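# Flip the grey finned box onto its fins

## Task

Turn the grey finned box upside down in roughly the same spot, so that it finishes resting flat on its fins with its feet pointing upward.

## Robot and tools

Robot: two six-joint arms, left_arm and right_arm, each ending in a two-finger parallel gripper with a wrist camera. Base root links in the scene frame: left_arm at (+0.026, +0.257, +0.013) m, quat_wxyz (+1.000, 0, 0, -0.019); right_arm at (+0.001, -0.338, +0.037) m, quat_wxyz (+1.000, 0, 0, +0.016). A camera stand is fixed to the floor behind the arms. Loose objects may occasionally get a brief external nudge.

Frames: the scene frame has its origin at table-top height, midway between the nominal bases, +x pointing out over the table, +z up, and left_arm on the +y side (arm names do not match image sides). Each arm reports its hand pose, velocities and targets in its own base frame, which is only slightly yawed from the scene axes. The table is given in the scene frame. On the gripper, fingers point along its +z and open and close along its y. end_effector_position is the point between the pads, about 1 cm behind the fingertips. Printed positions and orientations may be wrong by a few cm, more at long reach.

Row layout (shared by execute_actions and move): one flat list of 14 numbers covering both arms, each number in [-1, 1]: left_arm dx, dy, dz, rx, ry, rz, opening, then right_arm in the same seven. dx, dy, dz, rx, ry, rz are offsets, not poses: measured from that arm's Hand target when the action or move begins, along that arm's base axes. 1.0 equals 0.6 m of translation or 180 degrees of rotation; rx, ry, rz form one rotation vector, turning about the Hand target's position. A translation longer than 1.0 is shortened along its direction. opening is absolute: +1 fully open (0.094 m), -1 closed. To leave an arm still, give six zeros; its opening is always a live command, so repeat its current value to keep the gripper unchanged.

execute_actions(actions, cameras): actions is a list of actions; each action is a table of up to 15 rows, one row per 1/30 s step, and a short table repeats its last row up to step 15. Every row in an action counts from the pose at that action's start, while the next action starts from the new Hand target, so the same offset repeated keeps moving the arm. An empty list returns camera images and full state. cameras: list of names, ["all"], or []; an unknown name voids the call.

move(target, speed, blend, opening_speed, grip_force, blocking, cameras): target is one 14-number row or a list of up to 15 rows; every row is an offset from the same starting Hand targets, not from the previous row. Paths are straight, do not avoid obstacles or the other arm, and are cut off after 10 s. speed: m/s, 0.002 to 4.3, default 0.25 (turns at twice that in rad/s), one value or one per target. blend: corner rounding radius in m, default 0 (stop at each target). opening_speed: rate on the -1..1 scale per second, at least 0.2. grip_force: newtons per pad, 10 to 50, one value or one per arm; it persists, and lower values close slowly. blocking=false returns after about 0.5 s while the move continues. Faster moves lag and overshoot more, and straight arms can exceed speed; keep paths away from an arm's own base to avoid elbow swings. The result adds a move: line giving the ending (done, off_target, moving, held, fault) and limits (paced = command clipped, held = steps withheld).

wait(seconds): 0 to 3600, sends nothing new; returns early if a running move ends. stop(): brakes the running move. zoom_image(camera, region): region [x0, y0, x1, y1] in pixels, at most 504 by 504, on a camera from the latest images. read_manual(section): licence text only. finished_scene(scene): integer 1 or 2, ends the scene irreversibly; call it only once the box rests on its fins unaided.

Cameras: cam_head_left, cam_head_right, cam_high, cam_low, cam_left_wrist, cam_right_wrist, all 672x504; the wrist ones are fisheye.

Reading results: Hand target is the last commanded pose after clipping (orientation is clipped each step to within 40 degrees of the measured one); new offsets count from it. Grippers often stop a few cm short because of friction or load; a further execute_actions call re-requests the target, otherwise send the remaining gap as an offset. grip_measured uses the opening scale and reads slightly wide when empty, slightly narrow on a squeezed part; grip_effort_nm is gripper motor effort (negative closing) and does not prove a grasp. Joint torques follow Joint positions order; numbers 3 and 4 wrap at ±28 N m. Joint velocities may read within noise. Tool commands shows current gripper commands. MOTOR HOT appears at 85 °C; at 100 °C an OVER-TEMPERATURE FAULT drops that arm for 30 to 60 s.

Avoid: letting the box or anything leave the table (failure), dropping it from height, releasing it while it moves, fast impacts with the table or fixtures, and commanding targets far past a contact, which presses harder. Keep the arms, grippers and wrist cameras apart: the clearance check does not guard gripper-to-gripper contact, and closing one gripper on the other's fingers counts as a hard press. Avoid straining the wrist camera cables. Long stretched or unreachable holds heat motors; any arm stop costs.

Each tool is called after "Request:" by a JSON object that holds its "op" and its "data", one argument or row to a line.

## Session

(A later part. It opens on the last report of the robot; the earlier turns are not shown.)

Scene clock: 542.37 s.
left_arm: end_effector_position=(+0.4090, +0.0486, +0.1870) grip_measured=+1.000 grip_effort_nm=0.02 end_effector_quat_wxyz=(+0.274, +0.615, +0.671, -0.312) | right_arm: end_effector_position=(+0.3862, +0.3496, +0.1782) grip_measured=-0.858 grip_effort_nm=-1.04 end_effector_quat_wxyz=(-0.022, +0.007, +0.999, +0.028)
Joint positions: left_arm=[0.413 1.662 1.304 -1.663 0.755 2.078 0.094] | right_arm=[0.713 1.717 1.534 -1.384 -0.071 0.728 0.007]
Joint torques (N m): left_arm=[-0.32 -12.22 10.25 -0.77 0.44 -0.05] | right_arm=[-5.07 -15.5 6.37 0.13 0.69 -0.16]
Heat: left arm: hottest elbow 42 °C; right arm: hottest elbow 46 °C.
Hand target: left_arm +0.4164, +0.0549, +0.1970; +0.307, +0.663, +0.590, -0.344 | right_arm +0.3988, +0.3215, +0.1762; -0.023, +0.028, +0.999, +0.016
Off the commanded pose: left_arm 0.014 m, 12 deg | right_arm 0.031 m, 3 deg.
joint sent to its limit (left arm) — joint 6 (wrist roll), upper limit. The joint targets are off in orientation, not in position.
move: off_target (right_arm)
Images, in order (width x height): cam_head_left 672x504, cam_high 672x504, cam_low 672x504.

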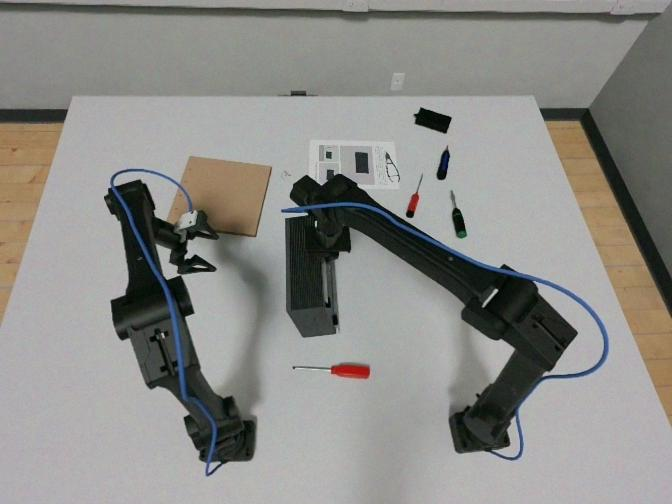

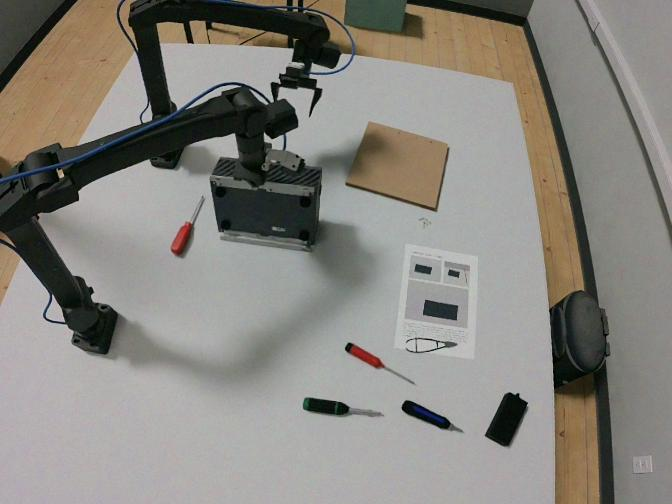

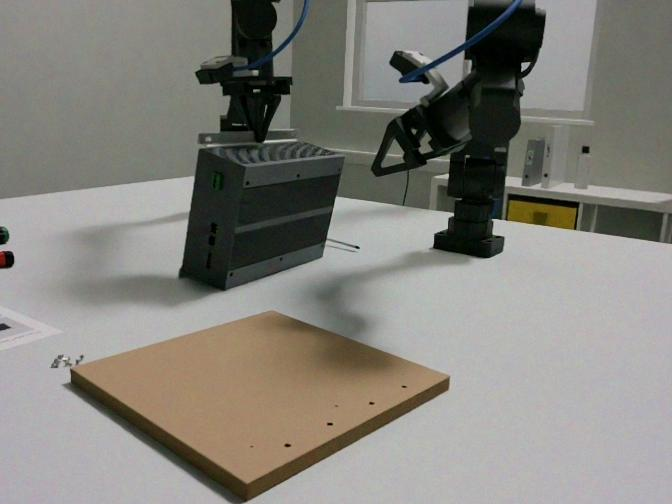

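Request:
{"op": "move", "data": {
  "target": [
    [0,0,0,0,0,0,1,0.025,-0.267,0.0,0,0,0.0,-0.97]
  ],
  "speed": 0.03,
  "cameras": ["cam_low","cam_high","cam_head_left"]
}}

Request:
{"op": "zoom_image", "data": {
  "camera": "cam_high",
  "region": [160, 120, 360, 320]
}}

Scene clock: 557.83 s.
left_arm: end_effector_position=(+0.4090, +0.0486, +0.1870) grip_measured=+1.000 grip_effort_nm=0.02 end_effector_quat_wxyz=(+0.274, +0.615, +0.671, -0.312) | right_arm: end_effector_position=(+0.4055, +0.1899, +0.1774) grip_measured=-0.864 grip_effort_nm=-1.04 end_effector_quat_wxyz=(-0.025, +0.003, +0.999, +0.026)
Joint positions: left_arm=[0.413 1.662 1.304 -1.663 0.755 2.078 0.094] | right_arm=[0.413 1.549 1.323 -1.369 -0.067 0.418 0.006]
Joint torques (N m): left_arm=[-0.44 -12.16 10.3 -0.79 0.43 -0.04] | right_arm=[-5.71 -11.93 6.82 0.27 0.78 -0.13]
Heat: left arm: hottest elbow 43 °C; right arm: hottest elbow 44 °C.
Hand target: left_arm +0.4164, +0.0549, +0.1970; +0.307, +0.663, +0.590, -0.344 | right_arm +0.4138, +0.1612, +0.1761; -0.023, +0.028, +0.999, +0.016
Off the commanded pose: left_arm 0.014 m, 12 deg | right_arm 0.030 m, 3 deg.
joint sent to its limit (left arm) — joint 6 (wrist roll), upper limit. The joint targets are off in orientation, not in position.
move: off_target (right_arm)
Images, in order (width x height): cam_head_left 672x504, cam_high 672x504, cam_low 672x504.

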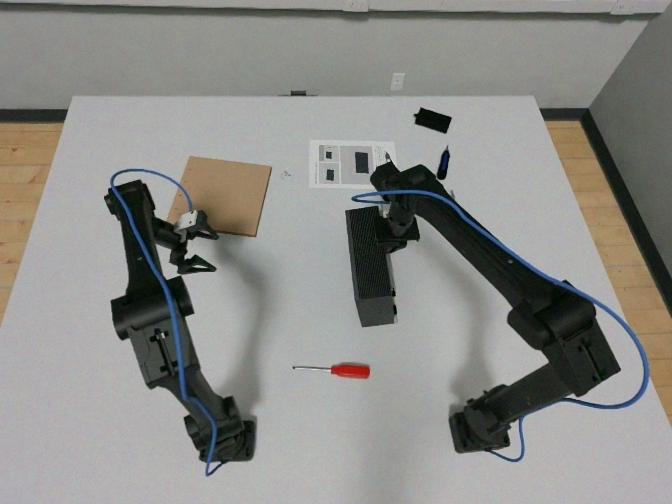

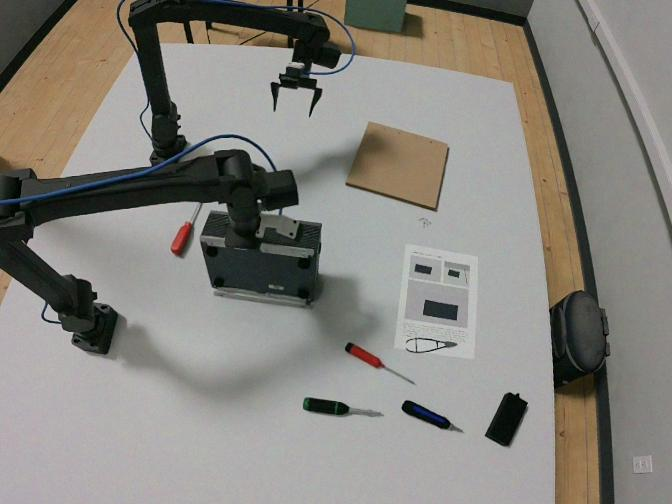

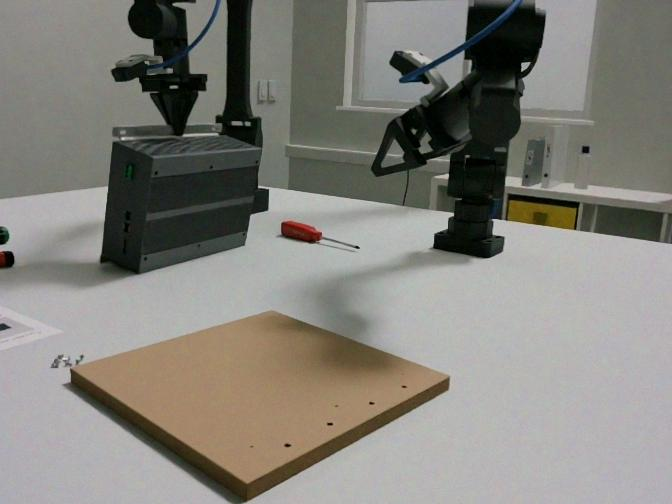

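Scaled by 2.520.

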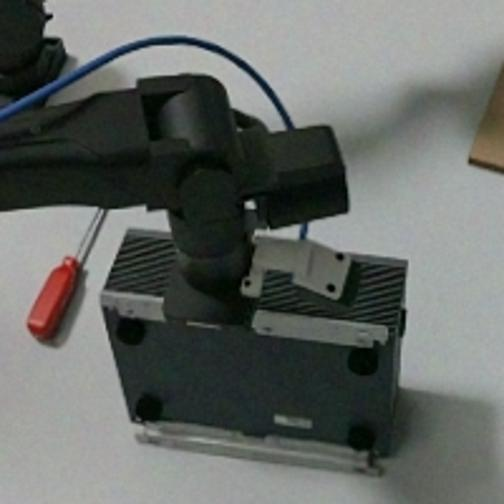

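Request:
{"op": "move", "data": {
  "target": [
    [0,0,0,0,0,0,1,-0.01,0.045,0.018,0,0,0,-0.97],
    [0,0,0,0,0,0,1,-0.01,0.045,0.018,0,0,0,-0.45]
  ],
  "speed": 0.03,
  "opening_speed": 0.3,
  "cameras": ["cam_low","cam_high","cam_right_wrist"]
}}

Scene clock: 581.93 s.
left_arm: end_effector_position=(+0.4090, +0.0486, +0.1870) grip_measured=+1.000 grip_effort_nm=0.02 end_effector_quat_wxyz=(+0.274, +0.615, +0.671, -0.312) | right_arm: end_effector_position=(+0.4013, +0.1870, +0.1776) grip_measured=-0.452 grip_effort_nm=0.07 end_effector_quat_wxyz=(-0.031, +0.021, +0.999, +0.013)
Joint positions: left_arm=[0.413 1.662 1.304 -1.663 0.755 2.078 0.094] | right_arm=[0.417 1.549 1.323 -1.39 -0.05 0.458 0.026]
Joint torques (N m): left_arm=[-0.38 -12.16 10.29 -0.77 0.43 -0.04] | right_arm=[-0.97 -11.99 9.59 0.09 0.03 0.06]
Heat: left arm: hottest elbow 43 °C; right arm: hottest elbow 44 °C.
Hand target: left_arm +0.4164, +0.0549, +0.1970; +0.307, +0.663, +0.590, -0.344 | right_arm +0.4078, +0.1882, +0.1869; -0.024, +0.028, +0.999, +0.016
Off the commanded pose: left_arm 0.014 m, 12 deg | right_arm 0.011 m, 1 deg.
joint sent to its limit (left arm) — joint 6 (wrist roll), upper limit. The joint targets are off in orientation, not in position.
move: off_target (right_arm)
Images, in order (width x height): cam_high 672x504, cam_low 672x504, cam_right_wrist 672x504.

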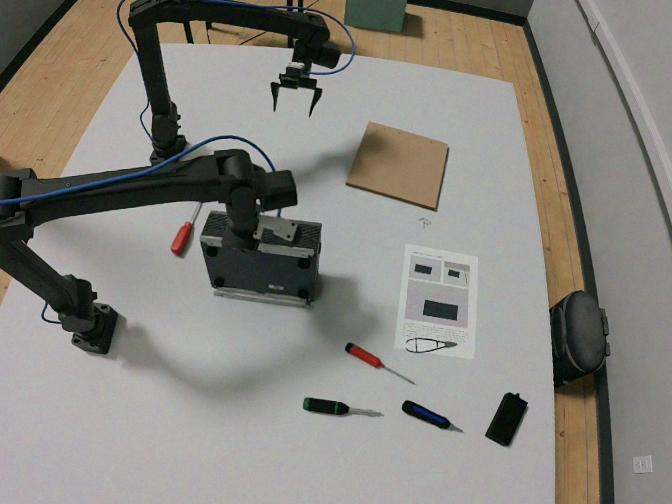

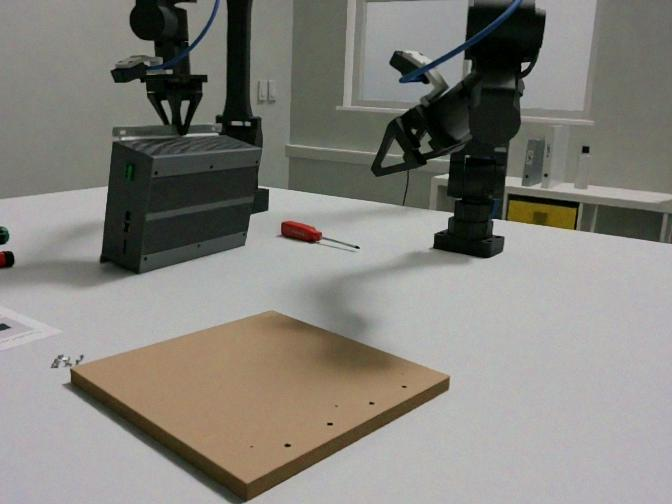

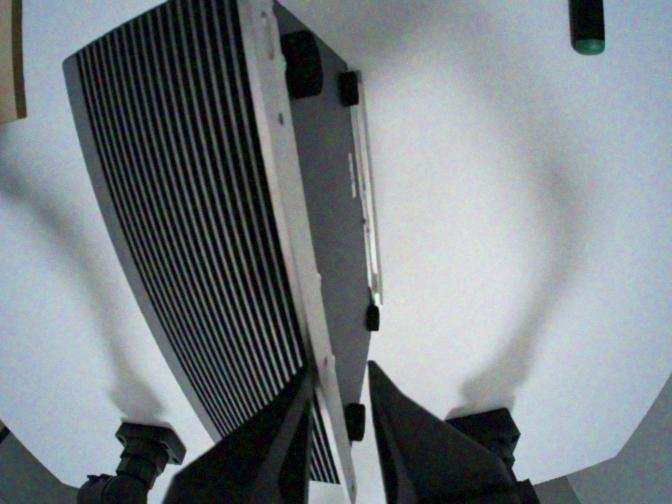

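Request:
{"op": "move", "data": {
  "target": [
    [0,0,0,0,0,0,1,0,0.012,0.01,0,0,0,-0.45],
    [0,0,0,0,0,0,1,0,0.02,0.22,0,0,0,-0.45],
    [0,0,0,0,0,0,1,-0.03,-0.38,0.2,0,0,0,-0.45]
  ],
  "speed": [0.03,0.06,0.15],
  "blend": 0.008,
  "cameras": ["cam_low","cam_high","cam_head_left"]
}}

Scene clock: 595.10 s.
left_arm: end_effector_position=(+0.4090, +0.0486, +0.1870) grip_measured=+1.000 grip_effort_nm=0.02 end_effector_quat_wxyz=(+0.274, +0.615, +0.671, -0.312) | right_arm: end_effector_position=(+0.3931, -0.0372, +0.3009) grip_measured=-0.451 grip_effort_nm=0.07 end_effector_quat_wxyz=(-0.009, +0.030, +0.999, +0.016)
Joint positions: left_arm=[0.413 1.662 1.304 -1.663 0.755 2.078 0.094] | right_arm=[-0.107 1.387 1.475 -1.679 -0.031 -0.046 0.026]
Joint torques (N m): left_arm=[-0.15 -12.22 10.3 -0.76 0.44 -0.06] | right_arm=[-1.26 -10.58 8.06 0.12 0.05 -0.14]
Heat: left arm: hottest elbow 43 °C; right arm: hottest elbow 45 °C.
Hand target: left_arm +0.4164, +0.0549, +0.1970; +0.307, +0.663, +0.590, -0.344 | right_arm +0.3898, -0.0397, +0.3069; -0.024, +0.028, +0.999, +0.016
Off the commanded pose: left_arm 0.014 m, 12 deg | right_arm 0.007 m, 2 deg.
joint sent to its limit (left arm) — joint 6 (wrist roll), upper limit. The joint targets are off in orientation, not in position.
joint sent to its limit (right arm) — joint 4 (wrist pitch), lower limit. The joint targets still meet the commanded pose.
move: done; blend cut to 0.0047 m at target 1
Images, in order (width x height): cam_head_left 672x504, cam_high 672x504, cam_low 672x504.

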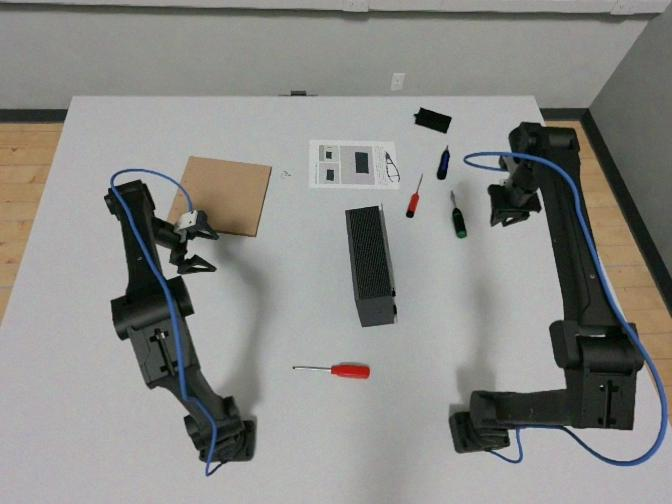

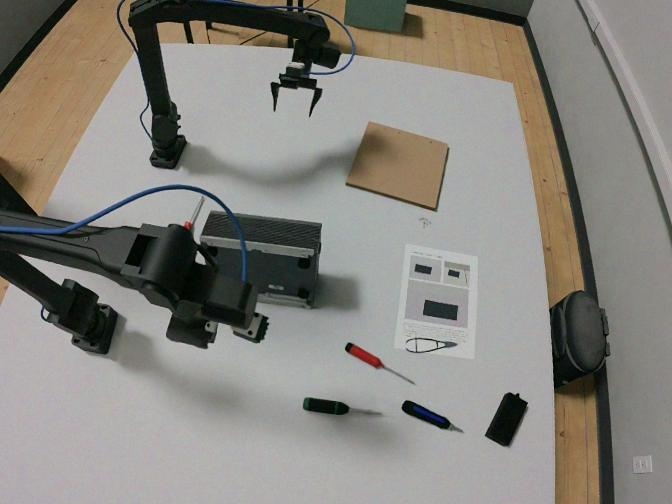

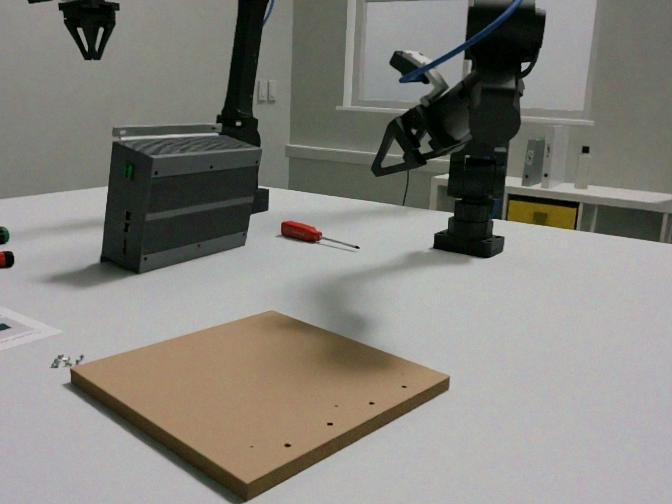

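Request:
{"op": "move", "data": {
  "target": [
    [0.006,-0.12,0.238,0.124,0.12,0.257,1,0,0,0,0,0,0,-0.45],
    [0.014,-0.658,0.272,0.2483,0.2405,0.5148,0.0,0,0,0,0,0,0,-0.45]
  ],
  "speed": 0.15,
  "blend": 0.03,
  "cameras": ["cam_left_wrist","cam_high","cam_head_left"]
}}

Scene clock: 621.40 s.
left_arm: end_effector_position=(+0.4181, -0.3328, +0.3519) grip_measured=+0.003 grip_effort_nm=-0.12 end_effector_quat_wxyz=(+0.060, -0.034, +0.996, -0.050) | right_arm: end_effector_position=(+0.3931, -0.0372, +0.3009) grip_measured=-0.451 grip_effort_nm=0.07 end_effector_quat_wxyz=(-0.009, +0.030, +0.999, +0.016)
Joint positions: left_arm=[-0.672 1.668 1.923 -1.67 -0.002 -0.74 0.047] | right_arm=[-0.107 1.387 1.475 -1.679 -0.031 -0.047 0.026]
Joint torques (N m): left_arm=[-0.91 -12.4 12.52 0.57 0.03 -0.35] | right_arm=[-0.85 -10.29 8.02 0.35 0.08 -0.12]
Heat: left arm: hottest elbow 44 °C; right arm: hottest elbow 45 °C.
Hand target: left_arm +0.4249, -0.3397, +0.3603; +0.000, -0.042, +0.999, +0.000 | right_arm +0.3898, -0.0397, +0.3069; -0.024, +0.028, +0.999, +0.016
Off the commanded pose: left_arm 0.013 m, 9 deg | right_arm 0.007 m, 2 deg.
joint sent to its limit (left arm) — joint 4 (wrist pitch), lower limit. The joint targets are off in orientation, not in position.
joint sent to its limit (right arm) — joint 4 (wrist pitch), lower limit. The joint targets still meet the commanded pose.
move: off_target (left_arm); target 2's new opening was sent with left_arm's hand 0.013 m and 9 deg from that target
Images, in order (width x height): cam_head_left 672x504, cam_high 672x504, cam_left_wrist 672x504.

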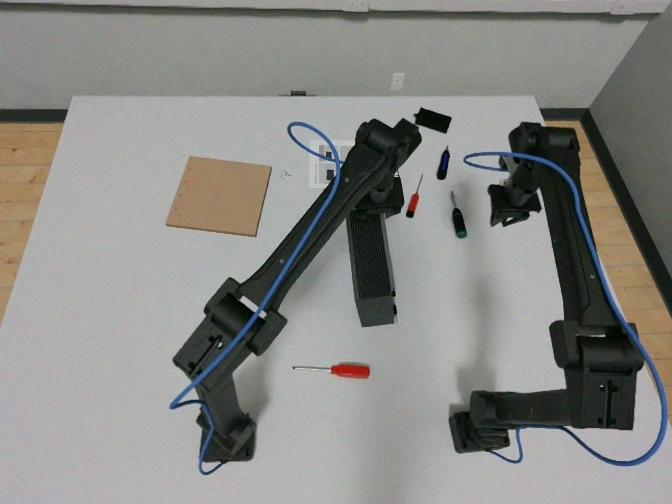

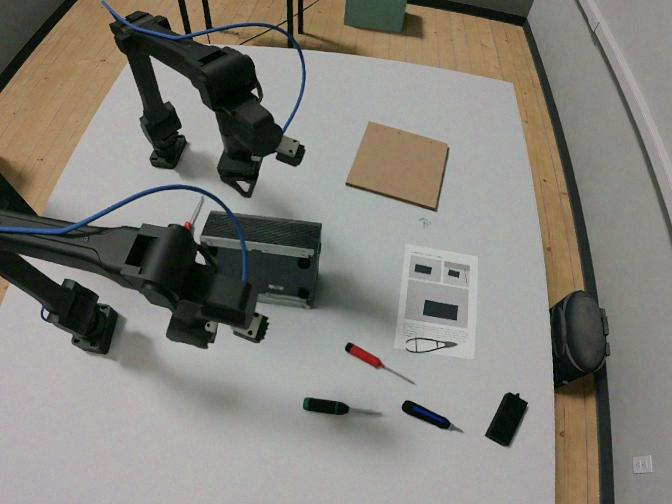

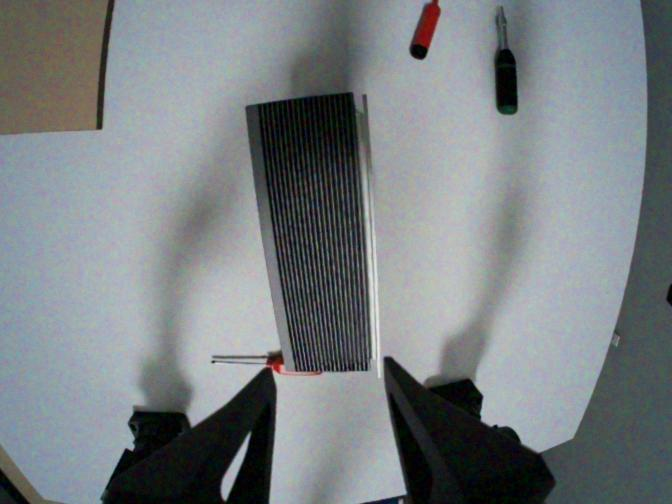

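Request:
{"op": "zoom_image", "data": {
  "camera": "cam_left_wrist",
  "region": [220, 80, 440, 400]
}}

Scaled by 1.575 from the camera's image (finer frame: 960x720).

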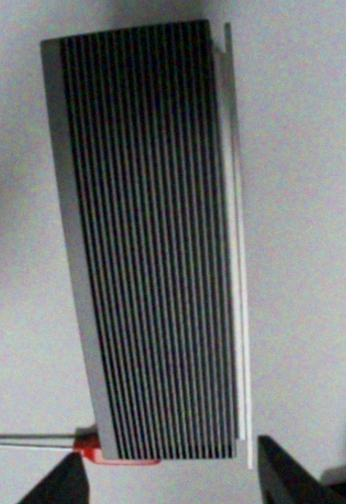

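Request:
{"op": "move", "data": {
  "target": [0.032,-0.079,-0.192,0,0,-0.0044,0,0,0,0,0,0,0,-0.45],
  "speed": 0.1,
  "cameras": ["cam_left_wrist","cam_low"]
}}

Request:
{"op": "zoom_image", "data": {
  "camera": "cam_left_wrist",
  "region": [180, 160, 500, 500]
}}

Request:
{"op": "zoom_image", "data": {
  "camera": "cam_low",
  "region": [60, 0, 310, 280]
}}

Scene clock: 656.90 s.
left_arm: end_effector_position=(+0.4370, -0.3744, +0.2386) grip_measured=+0.003 grip_effort_nm=-0.12 end_effector_quat_wxyz=(-0.011, -0.030, +0.999, +0.012) | right_arm: end_effector_position=(+0.3931, -0.0372, +0.3009) grip_measured=-0.451 grip_effort_nm=0.07 end_effector_quat_wxyz=(-0.009, +0.030, +0.999, +0.016)
Joint positions: left_arm=[-0.708 1.881 1.923 -1.646 -0.002 -0.769 0.047] | right_arm=[-0.107 1.387 1.475 -1.679 -0.031 -0.047 0.026]
Joint torques (N m): left_arm=[-1.44 -15.91 11.92 0.84 0.09 -0.37] | right_arm=[-0.91 -9.99 8.05 0.17 0.06 -0.12]
Heat: left arm: hottest elbow 48 °C; right arm: hottest elbow 45 °C.
Hand target: left_arm +0.4441, -0.3871, +0.2453; +0.000, -0.035, +0.999, +0.000 | right_arm +0.3898, -0.0397, +0.3069; -0.024, +0.028, +0.999, +0.016
Off the commanded pose: left_arm 0.016 m, 2 deg | right_arm 0.007 m, 2 deg.
joint sent to its limit (right arm) — joint 4 (wrist pitch), lower limit. The joint targets still meet the commanded pose.
move: off_target (left_arm)
Images, in order (width x height): cam_low 672x504, cam_left_wrist 672x504.

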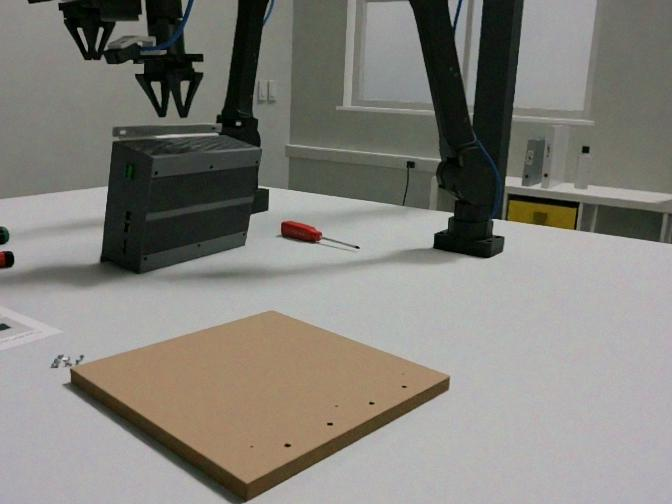

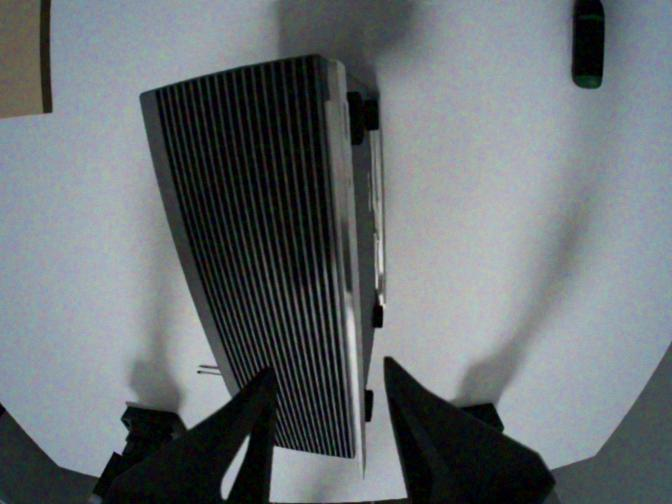

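Scaled by 1.482 from the camera's image (finer frame: 960x720).

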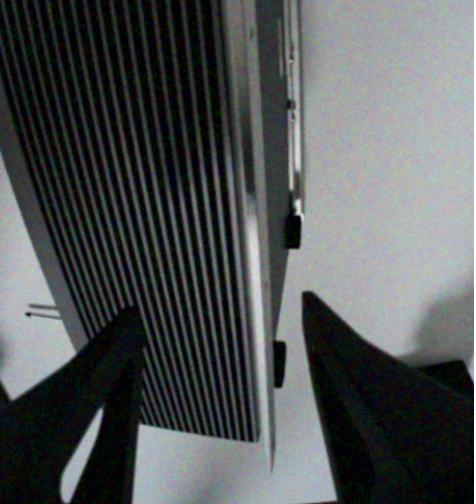

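Scaled by 1.800.

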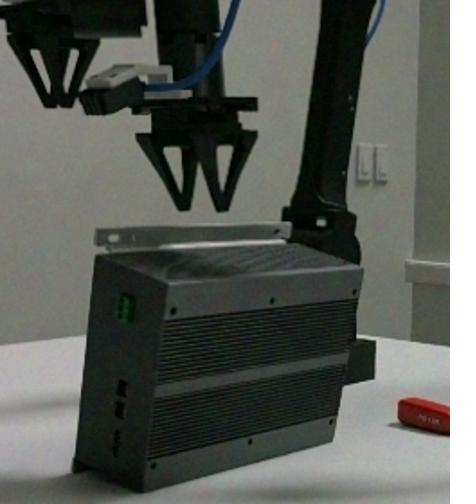

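Request:
{"op": "move", "data": {
  "target": [0.0017,-0.0165,-0.063,0,0,0,0,0,0,0,0,0,0,-0.45],
  "speed": 0.04,
  "cameras": ["cam_left_wrist","cam_low"]
}}

Request:
{"op": "zoom_image", "data": {
  "camera": "cam_left_wrist",
  "region": [180, 160, 500, 500]
}}

Request:
{"op": "zoom_image", "data": {
  "camera": "cam_low",
  "region": [60, 0, 310, 280]
}}

Scene clock: 680.17 s.
left_arm: end_effector_position=(+0.4451, -0.3894, +0.2218) grip_measured=+0.003 grip_effort_nm=-0.12 end_effector_quat_wxyz=(+0.006, -0.031, +0.999, -0.004) | right_arm: end_effector_position=(+0.3931, -0.0372, +0.3009) grip_measured=-0.451 grip_effort_nm=0.07 end_effector_quat_wxyz=(-0.009, +0.030, +0.999, +0.016)
Joint positions: left_arm=[-0.719 1.892 1.895 -1.559 -0.002 -0.781 0.047] | right_arm=[-0.107 1.387 1.475 -1.679 -0.031 -0.047 0.026]
Joint torques (N m): left_arm=[-1.67 -15.56 8.9 1.05 0.06 -0.35] | right_arm=[-1.38 -10.46 8.05 0.21 0.03 -0.18]
Heat: left arm: hottest elbow 49 °C; right arm: hottest elbow 45 °C.
Hand target: left_arm +0.4450, -0.3971, +0.2073; +0.000, -0.034, +0.999, +0.000 | right_arm +0.3898, -0.0397, +0.3069; -0.024, +0.028, +0.999, +0.016
Off the commanded pose: left_arm 0.016 m, 1 deg | right_arm 0.007 m, 2 deg.
joint sent to its limit (right arm) — joint 4 (wrist pitch), lower limit. The joint targets still meet the commanded pose.
move: off_target (left_arm)
Images, in order (width x height): cam_low 672x504, cam_left_wrist 672x504.

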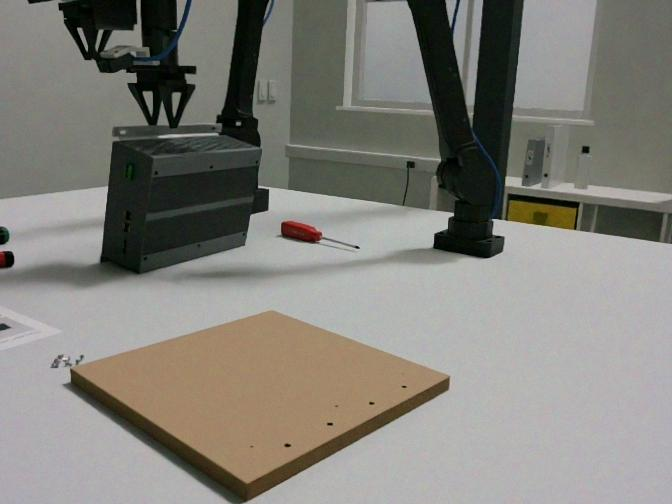

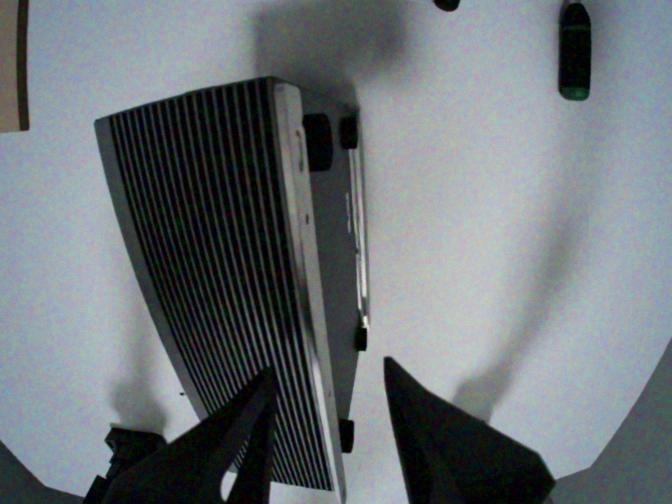

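Scaled by 1.482 from the camera's image (finer frame: 960x720).

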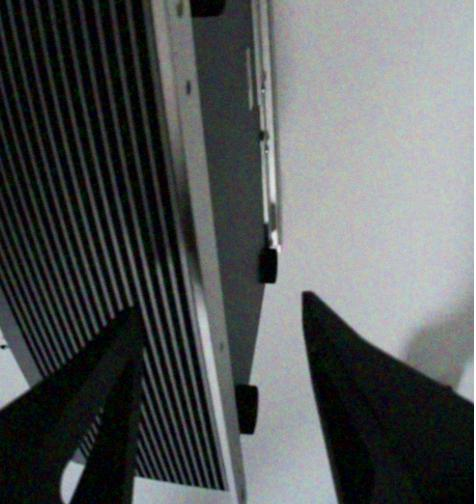

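Scaled by 1.800.

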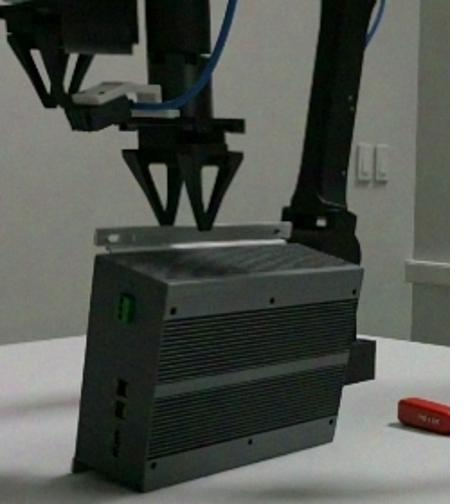

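Request:
{"op": "move", "data": {
  "target": [-0.005,0.006,-0.028,0,0,0,0,0,0,0,0,0,0,-0.45],
  "speed": 0.03,
  "cameras": ["cam_left_wrist","cam_low"]
}}

Request:
{"op": "zoom_image", "data": {
  "camera": "cam_left_wrist",
  "region": [180, 160, 500, 500]
}}

Request:
{"op": "zoom_image", "data": {
  "camera": "cam_low",
  "region": [60, 0, 310, 280]
}}

Scene clock: 695.70 s.
left_arm: end_effector_position=(+0.4430, -0.3875, +0.2009) grip_measured=+0.003 grip_effort_nm=-0.12 end_effector_quat_wxyz=(+0.003, -0.031, +1.000, -0.001) | right_arm: end_effector_position=(+0.3931, -0.0372, +0.3009) grip_measured=-0.451 grip_effort_nm=0.07 end_effector_quat_wxyz=(-0.009, +0.030, +0.999, +0.016)
Joint positions: left_arm=[-0.719 1.892 1.841 -1.514 -0.002 -0.781 0.047] | right_arm=[-0.107 1.387 1.475 -1.679 -0.031 -0.047 0.026]
Joint torques (N m): left_arm=[-1.49 -16.38 8.46 1.22 0.07 -0.35] | right_arm=[-1.44 -10.75 8.09 0.2 0.07 -0.15]
Heat: left arm: hottest elbow 48 °C; right arm: hottest elbow 45 °C.
Hand target: left_arm +0.4420, -0.3936, +0.1906; +0.000, -0.034, +0.999, +0.000 | right_arm +0.3898, -0.0397, +0.3069; -0.024, +0.028, +0.999, +0.016
Off the commanded pose: left_arm 0.012 m, 0 deg | right_arm 0.007 m, 2 deg.
joint sent to its limit (right arm) — joint 4 (wrist pitch), lower limit. The joint targets still meet the commanded pose.
move: off_target (left_arm)
Images, in order (width x height): cam_low 672x504, cam_left_wrist 672x504.

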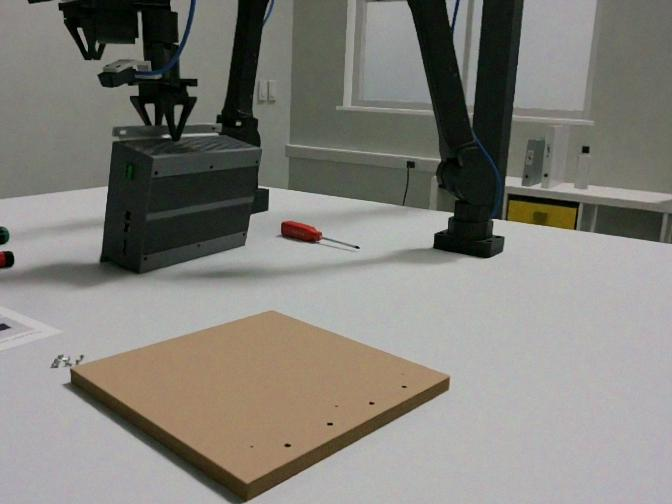

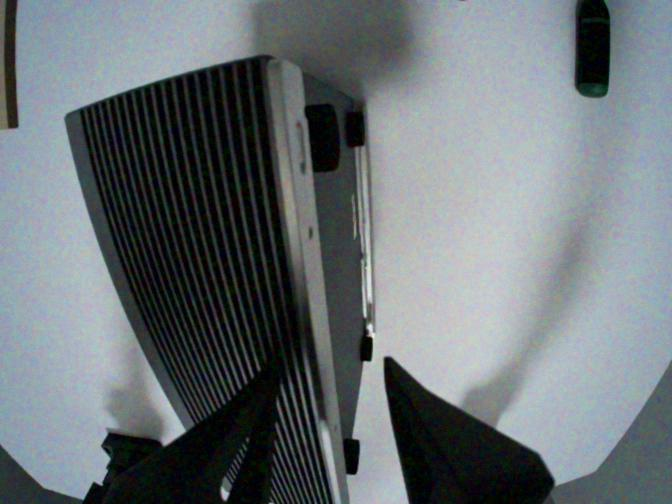

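Scaled by 1.482 from the camera's image (finer frame: 960x720).

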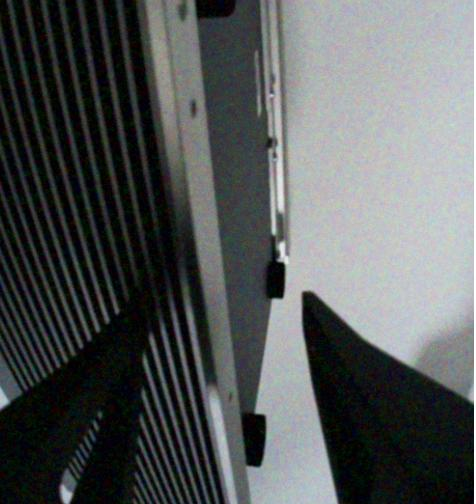

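Scaled by 1.800.

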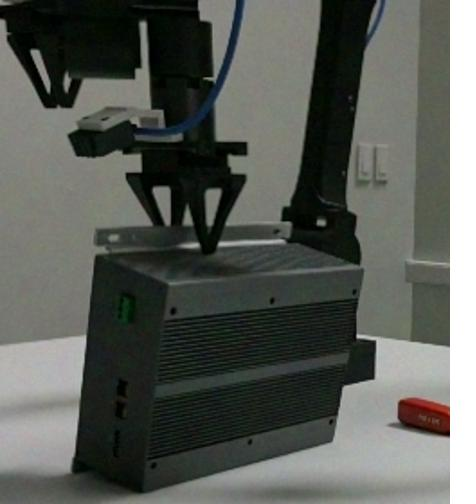

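Request:
{"op": "move", "data": {
  "target": [
    [0,0.006,0.009,0,0,0,0,0,0,0,0,0,0,-0.45],
    [0,0.006,0.009,0,0,0,-0.97,0,0,0,0,0,0,-0.45]
  ],
  "speed": 0.03,
  "opening_speed": 0.4,
  "cameras": ["cam_left_wrist","cam_low"]
}}

Request:
{"op": "zoom_image", "data": {
  "camera": "cam_left_wrist",
  "region": [180, 160, 500, 500]
}}

Request:
{"op": "zoom_image", "data": {
  "camera": "cam_low",
  "region": [60, 0, 310, 280]
}}

Scene clock: 709.20 s.
left_arm: end_effector_position=(+0.4425, -0.3792, +0.2003) grip_measured=-0.516 grip_effort_nm=-1.01 end_effector_quat_wxyz=(-0.002, -0.035, +0.999, +0.010) | right_arm: end_effector_position=(+0.3931, -0.0372, +0.3009) grip_measured=-0.451 grip_effort_nm=0.07 end_effector_quat_wxyz=(-0.009, +0.030, +0.999, +0.016)
Joint positions: left_arm=[-0.711 1.891 1.837 -1.534 -0.012 -0.781 0.023] | right_arm=[-0.107 1.387 1.475 -1.679 -0.031 -0.047 0.026]
Joint torques (N m): left_arm=[-1.61 -16.67 8.95 1.47 0.46 -0.3] | right_arm=[-0.62 -10.7 7.99 0.02 0.09 -0.16]
Heat: left arm: hottest elbow 47 °C; right arm: hottest elbow 45 °C.
Hand target: left_arm +0.4420, -0.3900, +0.1960; +0.000, -0.034, +0.999, +0.000 | right_arm +0.3898, -0.0397, +0.3069; -0.024, +0.028, +0.999, +0.016
Off the commanded pose: left_arm 0.012 m, 1 deg | right_arm 0.007 m, 2 deg.
joint sent to its limit (right arm) — joint 4 (wrist pitch), lower limit. The joint targets still meet the commanded pose.
move: off_target (left_arm)
Images, in order (width x height): cam_low 672x504, cam_left_wrist 672x504.

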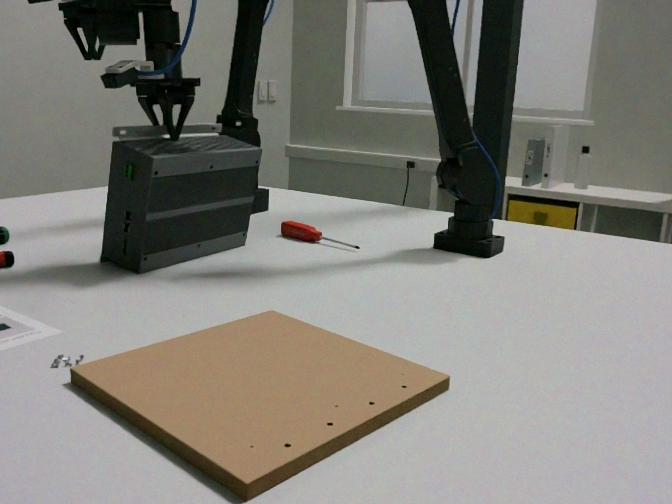

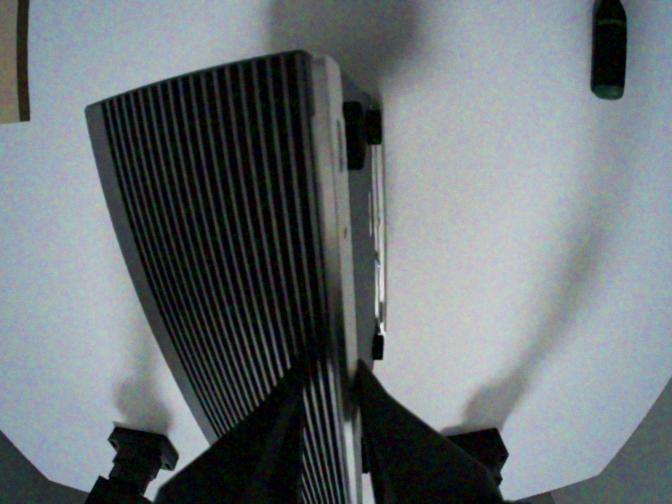

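Scaled by 1.482 from the camera's image (finer frame: 960x720).

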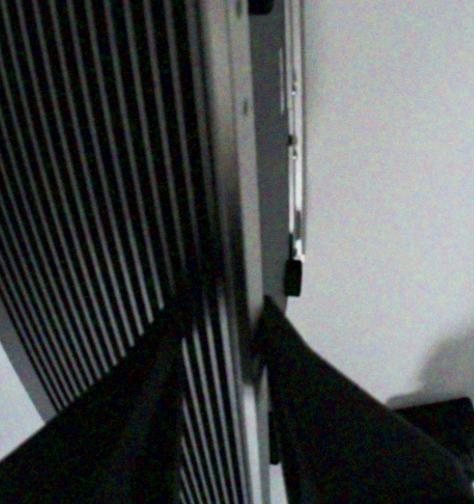

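Scaled by 1.800.

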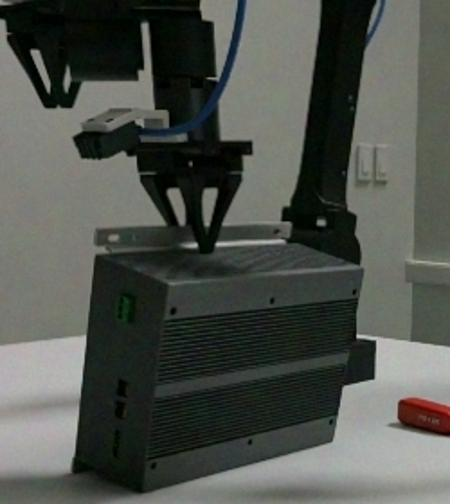

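Request:
{"op": "move", "data": {
  "target": [
    [0,0.0,0.0,0,0,0,-0.3,0,0,0,0,0,0,-0.45]
  ],
  "opening_speed": 0.5
}}

Request:
{"op": "move", "data": {
  "target": [0,0.003,0.03,0,0,0,-0.3,0,0,0,0,0,0,-0.45],
  "speed": 0.03,
  "cameras": ["cam_left_wrist"]
}}

Request:
{"op": "zoom_image", "data": {
  "camera": "cam_left_wrist",
  "region": [180, 160, 500, 500]
}}

Scene clock: 717.43 s.
left_arm: end_effector_position=(+0.4430, -0.3818, +0.2003) grip_measured=-0.303 grip_effort_nm=0.16 end_effector_quat_wxyz=(-0.002, -0.035, +0.999, +0.004) | right_arm: end_effector_position=(+0.3931, -0.0372, +0.3009) grip_measured=-0.451 grip_effort_nm=0.07 end_effector_quat_wxyz=(-0.009, +0.030, +0.999, +0.016)
Joint positions: left_arm=[-0.712 1.891 1.837 -1.525 -0.004 -0.781 0.033] | right_arm=[-0.107 1.387 1.475 -1.679 -0.031 -0.047 0.026]
Joint torques (N m): left_arm=[-1.67 -16.62 8.96 1.18 0.14 -0.3] | right_arm=[-1.08 -10.4 8.05 0.21 0.08 -0.14]
Heat: left arm: hottest elbow 46 °C; right arm: hottest elbow 45 °C.
Hand target: left_arm +0.4421, -0.3899, +0.1960; +0.000, -0.035, +0.999, +0.000 | right_arm +0.3898, -0.0397, +0.3069; -0.024, +0.028, +0.999, +0.016
Off the commanded pose: left_arm 0.009 m, 0 deg | right_arm 0.007 m, 2 deg.
joint sent to its limit (right arm) — joint 4 (wrist pitch), lower limit. The joint targets still meet the commanded pose.
move: done

Scene clock: 718.50 s.
left_arm: end_effector_position=(+0.4393, -0.3794, +0.2008) grip_measured=-0.303 grip_effort_nm=0.16 end_effector_quat_wxyz=(-0.009, -0.034, +0.999, +0.009) | right_arm: end_effector_position=(+0.3931, -0.0372, +0.3009) grip_measured=-0.451 grip_effort_nm=0.07 end_effector_quat_wxyz=(-0.009, +0.030, +0.999, +0.016)
Joint positions: left_arm=[-0.712 1.891 1.838 -1.544 -0.002 -0.781 0.033] | right_arm=[-0.107 1.387 1.475 -1.679 -0.031 -0.047 0.026]
Joint torques (N m): left_arm=[-1.61 -17.2 11.75 0.2 0.07 -0.28] | right_arm=[-1.73 -10.52 7.94 0.29 0.04 -0.14]
Heat: left arm: hottest elbow 46 °C; right arm: hottest elbow 45 °C.
Hand target: left_arm +0.4421, -0.3881, +0.2141; +0.000, -0.035, +0.999, +0.000 | right_arm +0.3898, -0.0397, +0.3069; -0.024, +0.028, +0.999, +0.016
Off the commanded pose: left_arm 0.016 m, 1 deg | right_arm 0.007 m, 2 deg.
joint sent to its limit (right arm) — joint 4 (wrist pitch), lower limit. The joint targets still meet the commanded pose.
move: off_target (left_arm)

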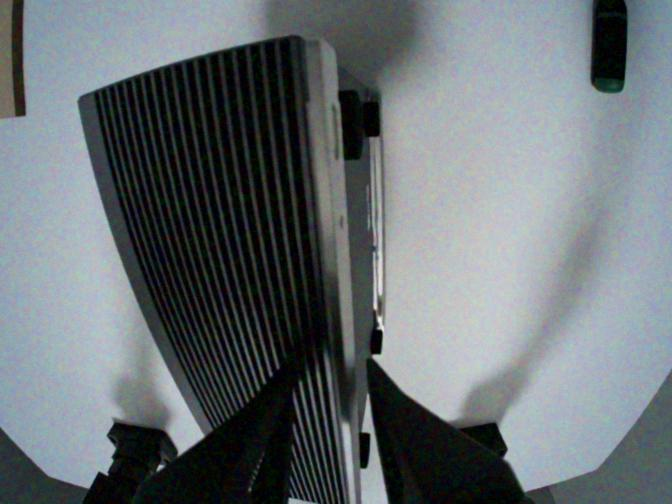

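Scaled by 1.482 from the camera's image (finer frame: 960x720).

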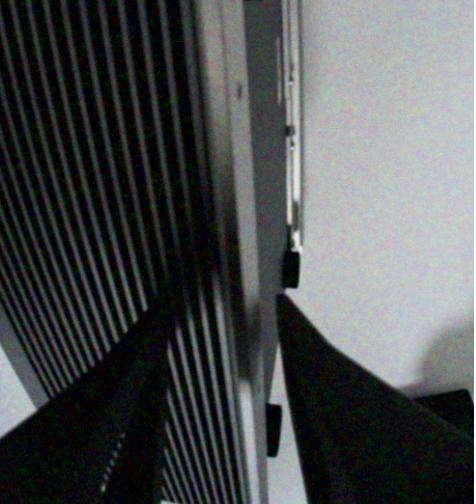

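Request:
{"op": "execute_actions", "data": {
  "actions": [],
  "cameras": ["cam_low","cam_left_wrist","cam_head_left"]
}}

Scene clock: 745.20 s.
left_arm: end_effector_position=(+0.4393, -0.3794, +0.2008) grip_measured=-0.303 grip_effort_nm=0.16 end_effector_quat_wxyz=(-0.009, -0.034, +0.999, +0.009) | right_arm: end_effector_position=(+0.3931, -0.0372, +0.3009) grip_measured=-0.451 grip_effort_nm=0.07 end_effector_quat_wxyz=(-0.009, +0.030, +0.999, +0.016)
Joint positions: left_arm=[-0.712 1.891 1.838 -1.544 -0.002 -0.781 0.033] | right_arm=[-0.107 1.387 1.475 -1.679 -0.031 -0.047 0.026]
Joint velocities: within noise
Joint torques (N m): left_arm=[-1.55 -17.2 11.74 0.18 0.07 -0.28] | right_arm=[-1.38 -10.64 8.01 0.31 0.1 -0.15]
Heat: left arm: hottest elbow 47 °C; right arm: hottest elbow 45 °C.
Hand target: left_arm +0.4421, -0.3881, +0.2141; +0.000, -0.035, +0.999, +0.000 | right_arm +0.3898, -0.0397, +0.3069; -0.024, +0.028, +0.999, +0.016
Tool commands: left_gripper/opening=-0.3 right_gripper/opening=-0.45
Off the commanded pose: left_arm 0.016 m, 1 deg | right_arm 0.007 m, 2 deg.
Images, in order (width x height): cam_head_left 672x504, cam_low 672x504, cam_left_wrist 672x504.

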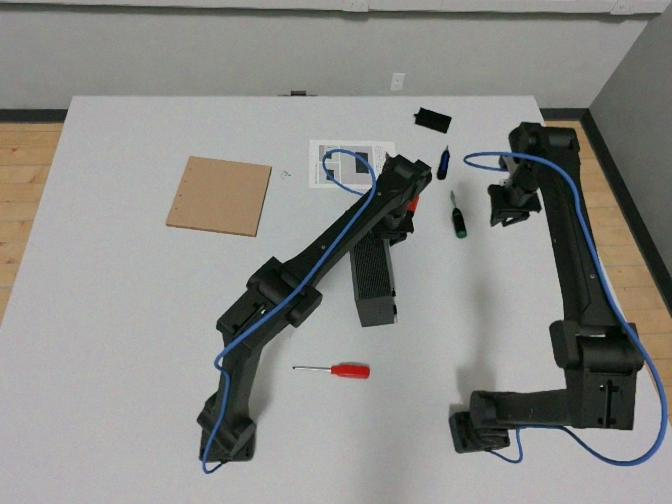

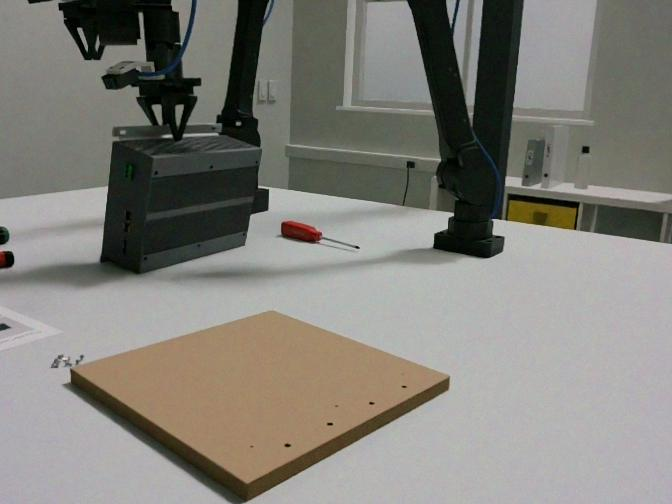

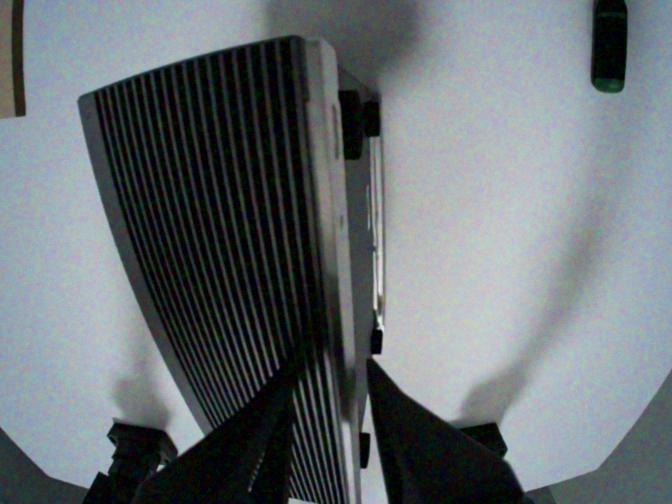

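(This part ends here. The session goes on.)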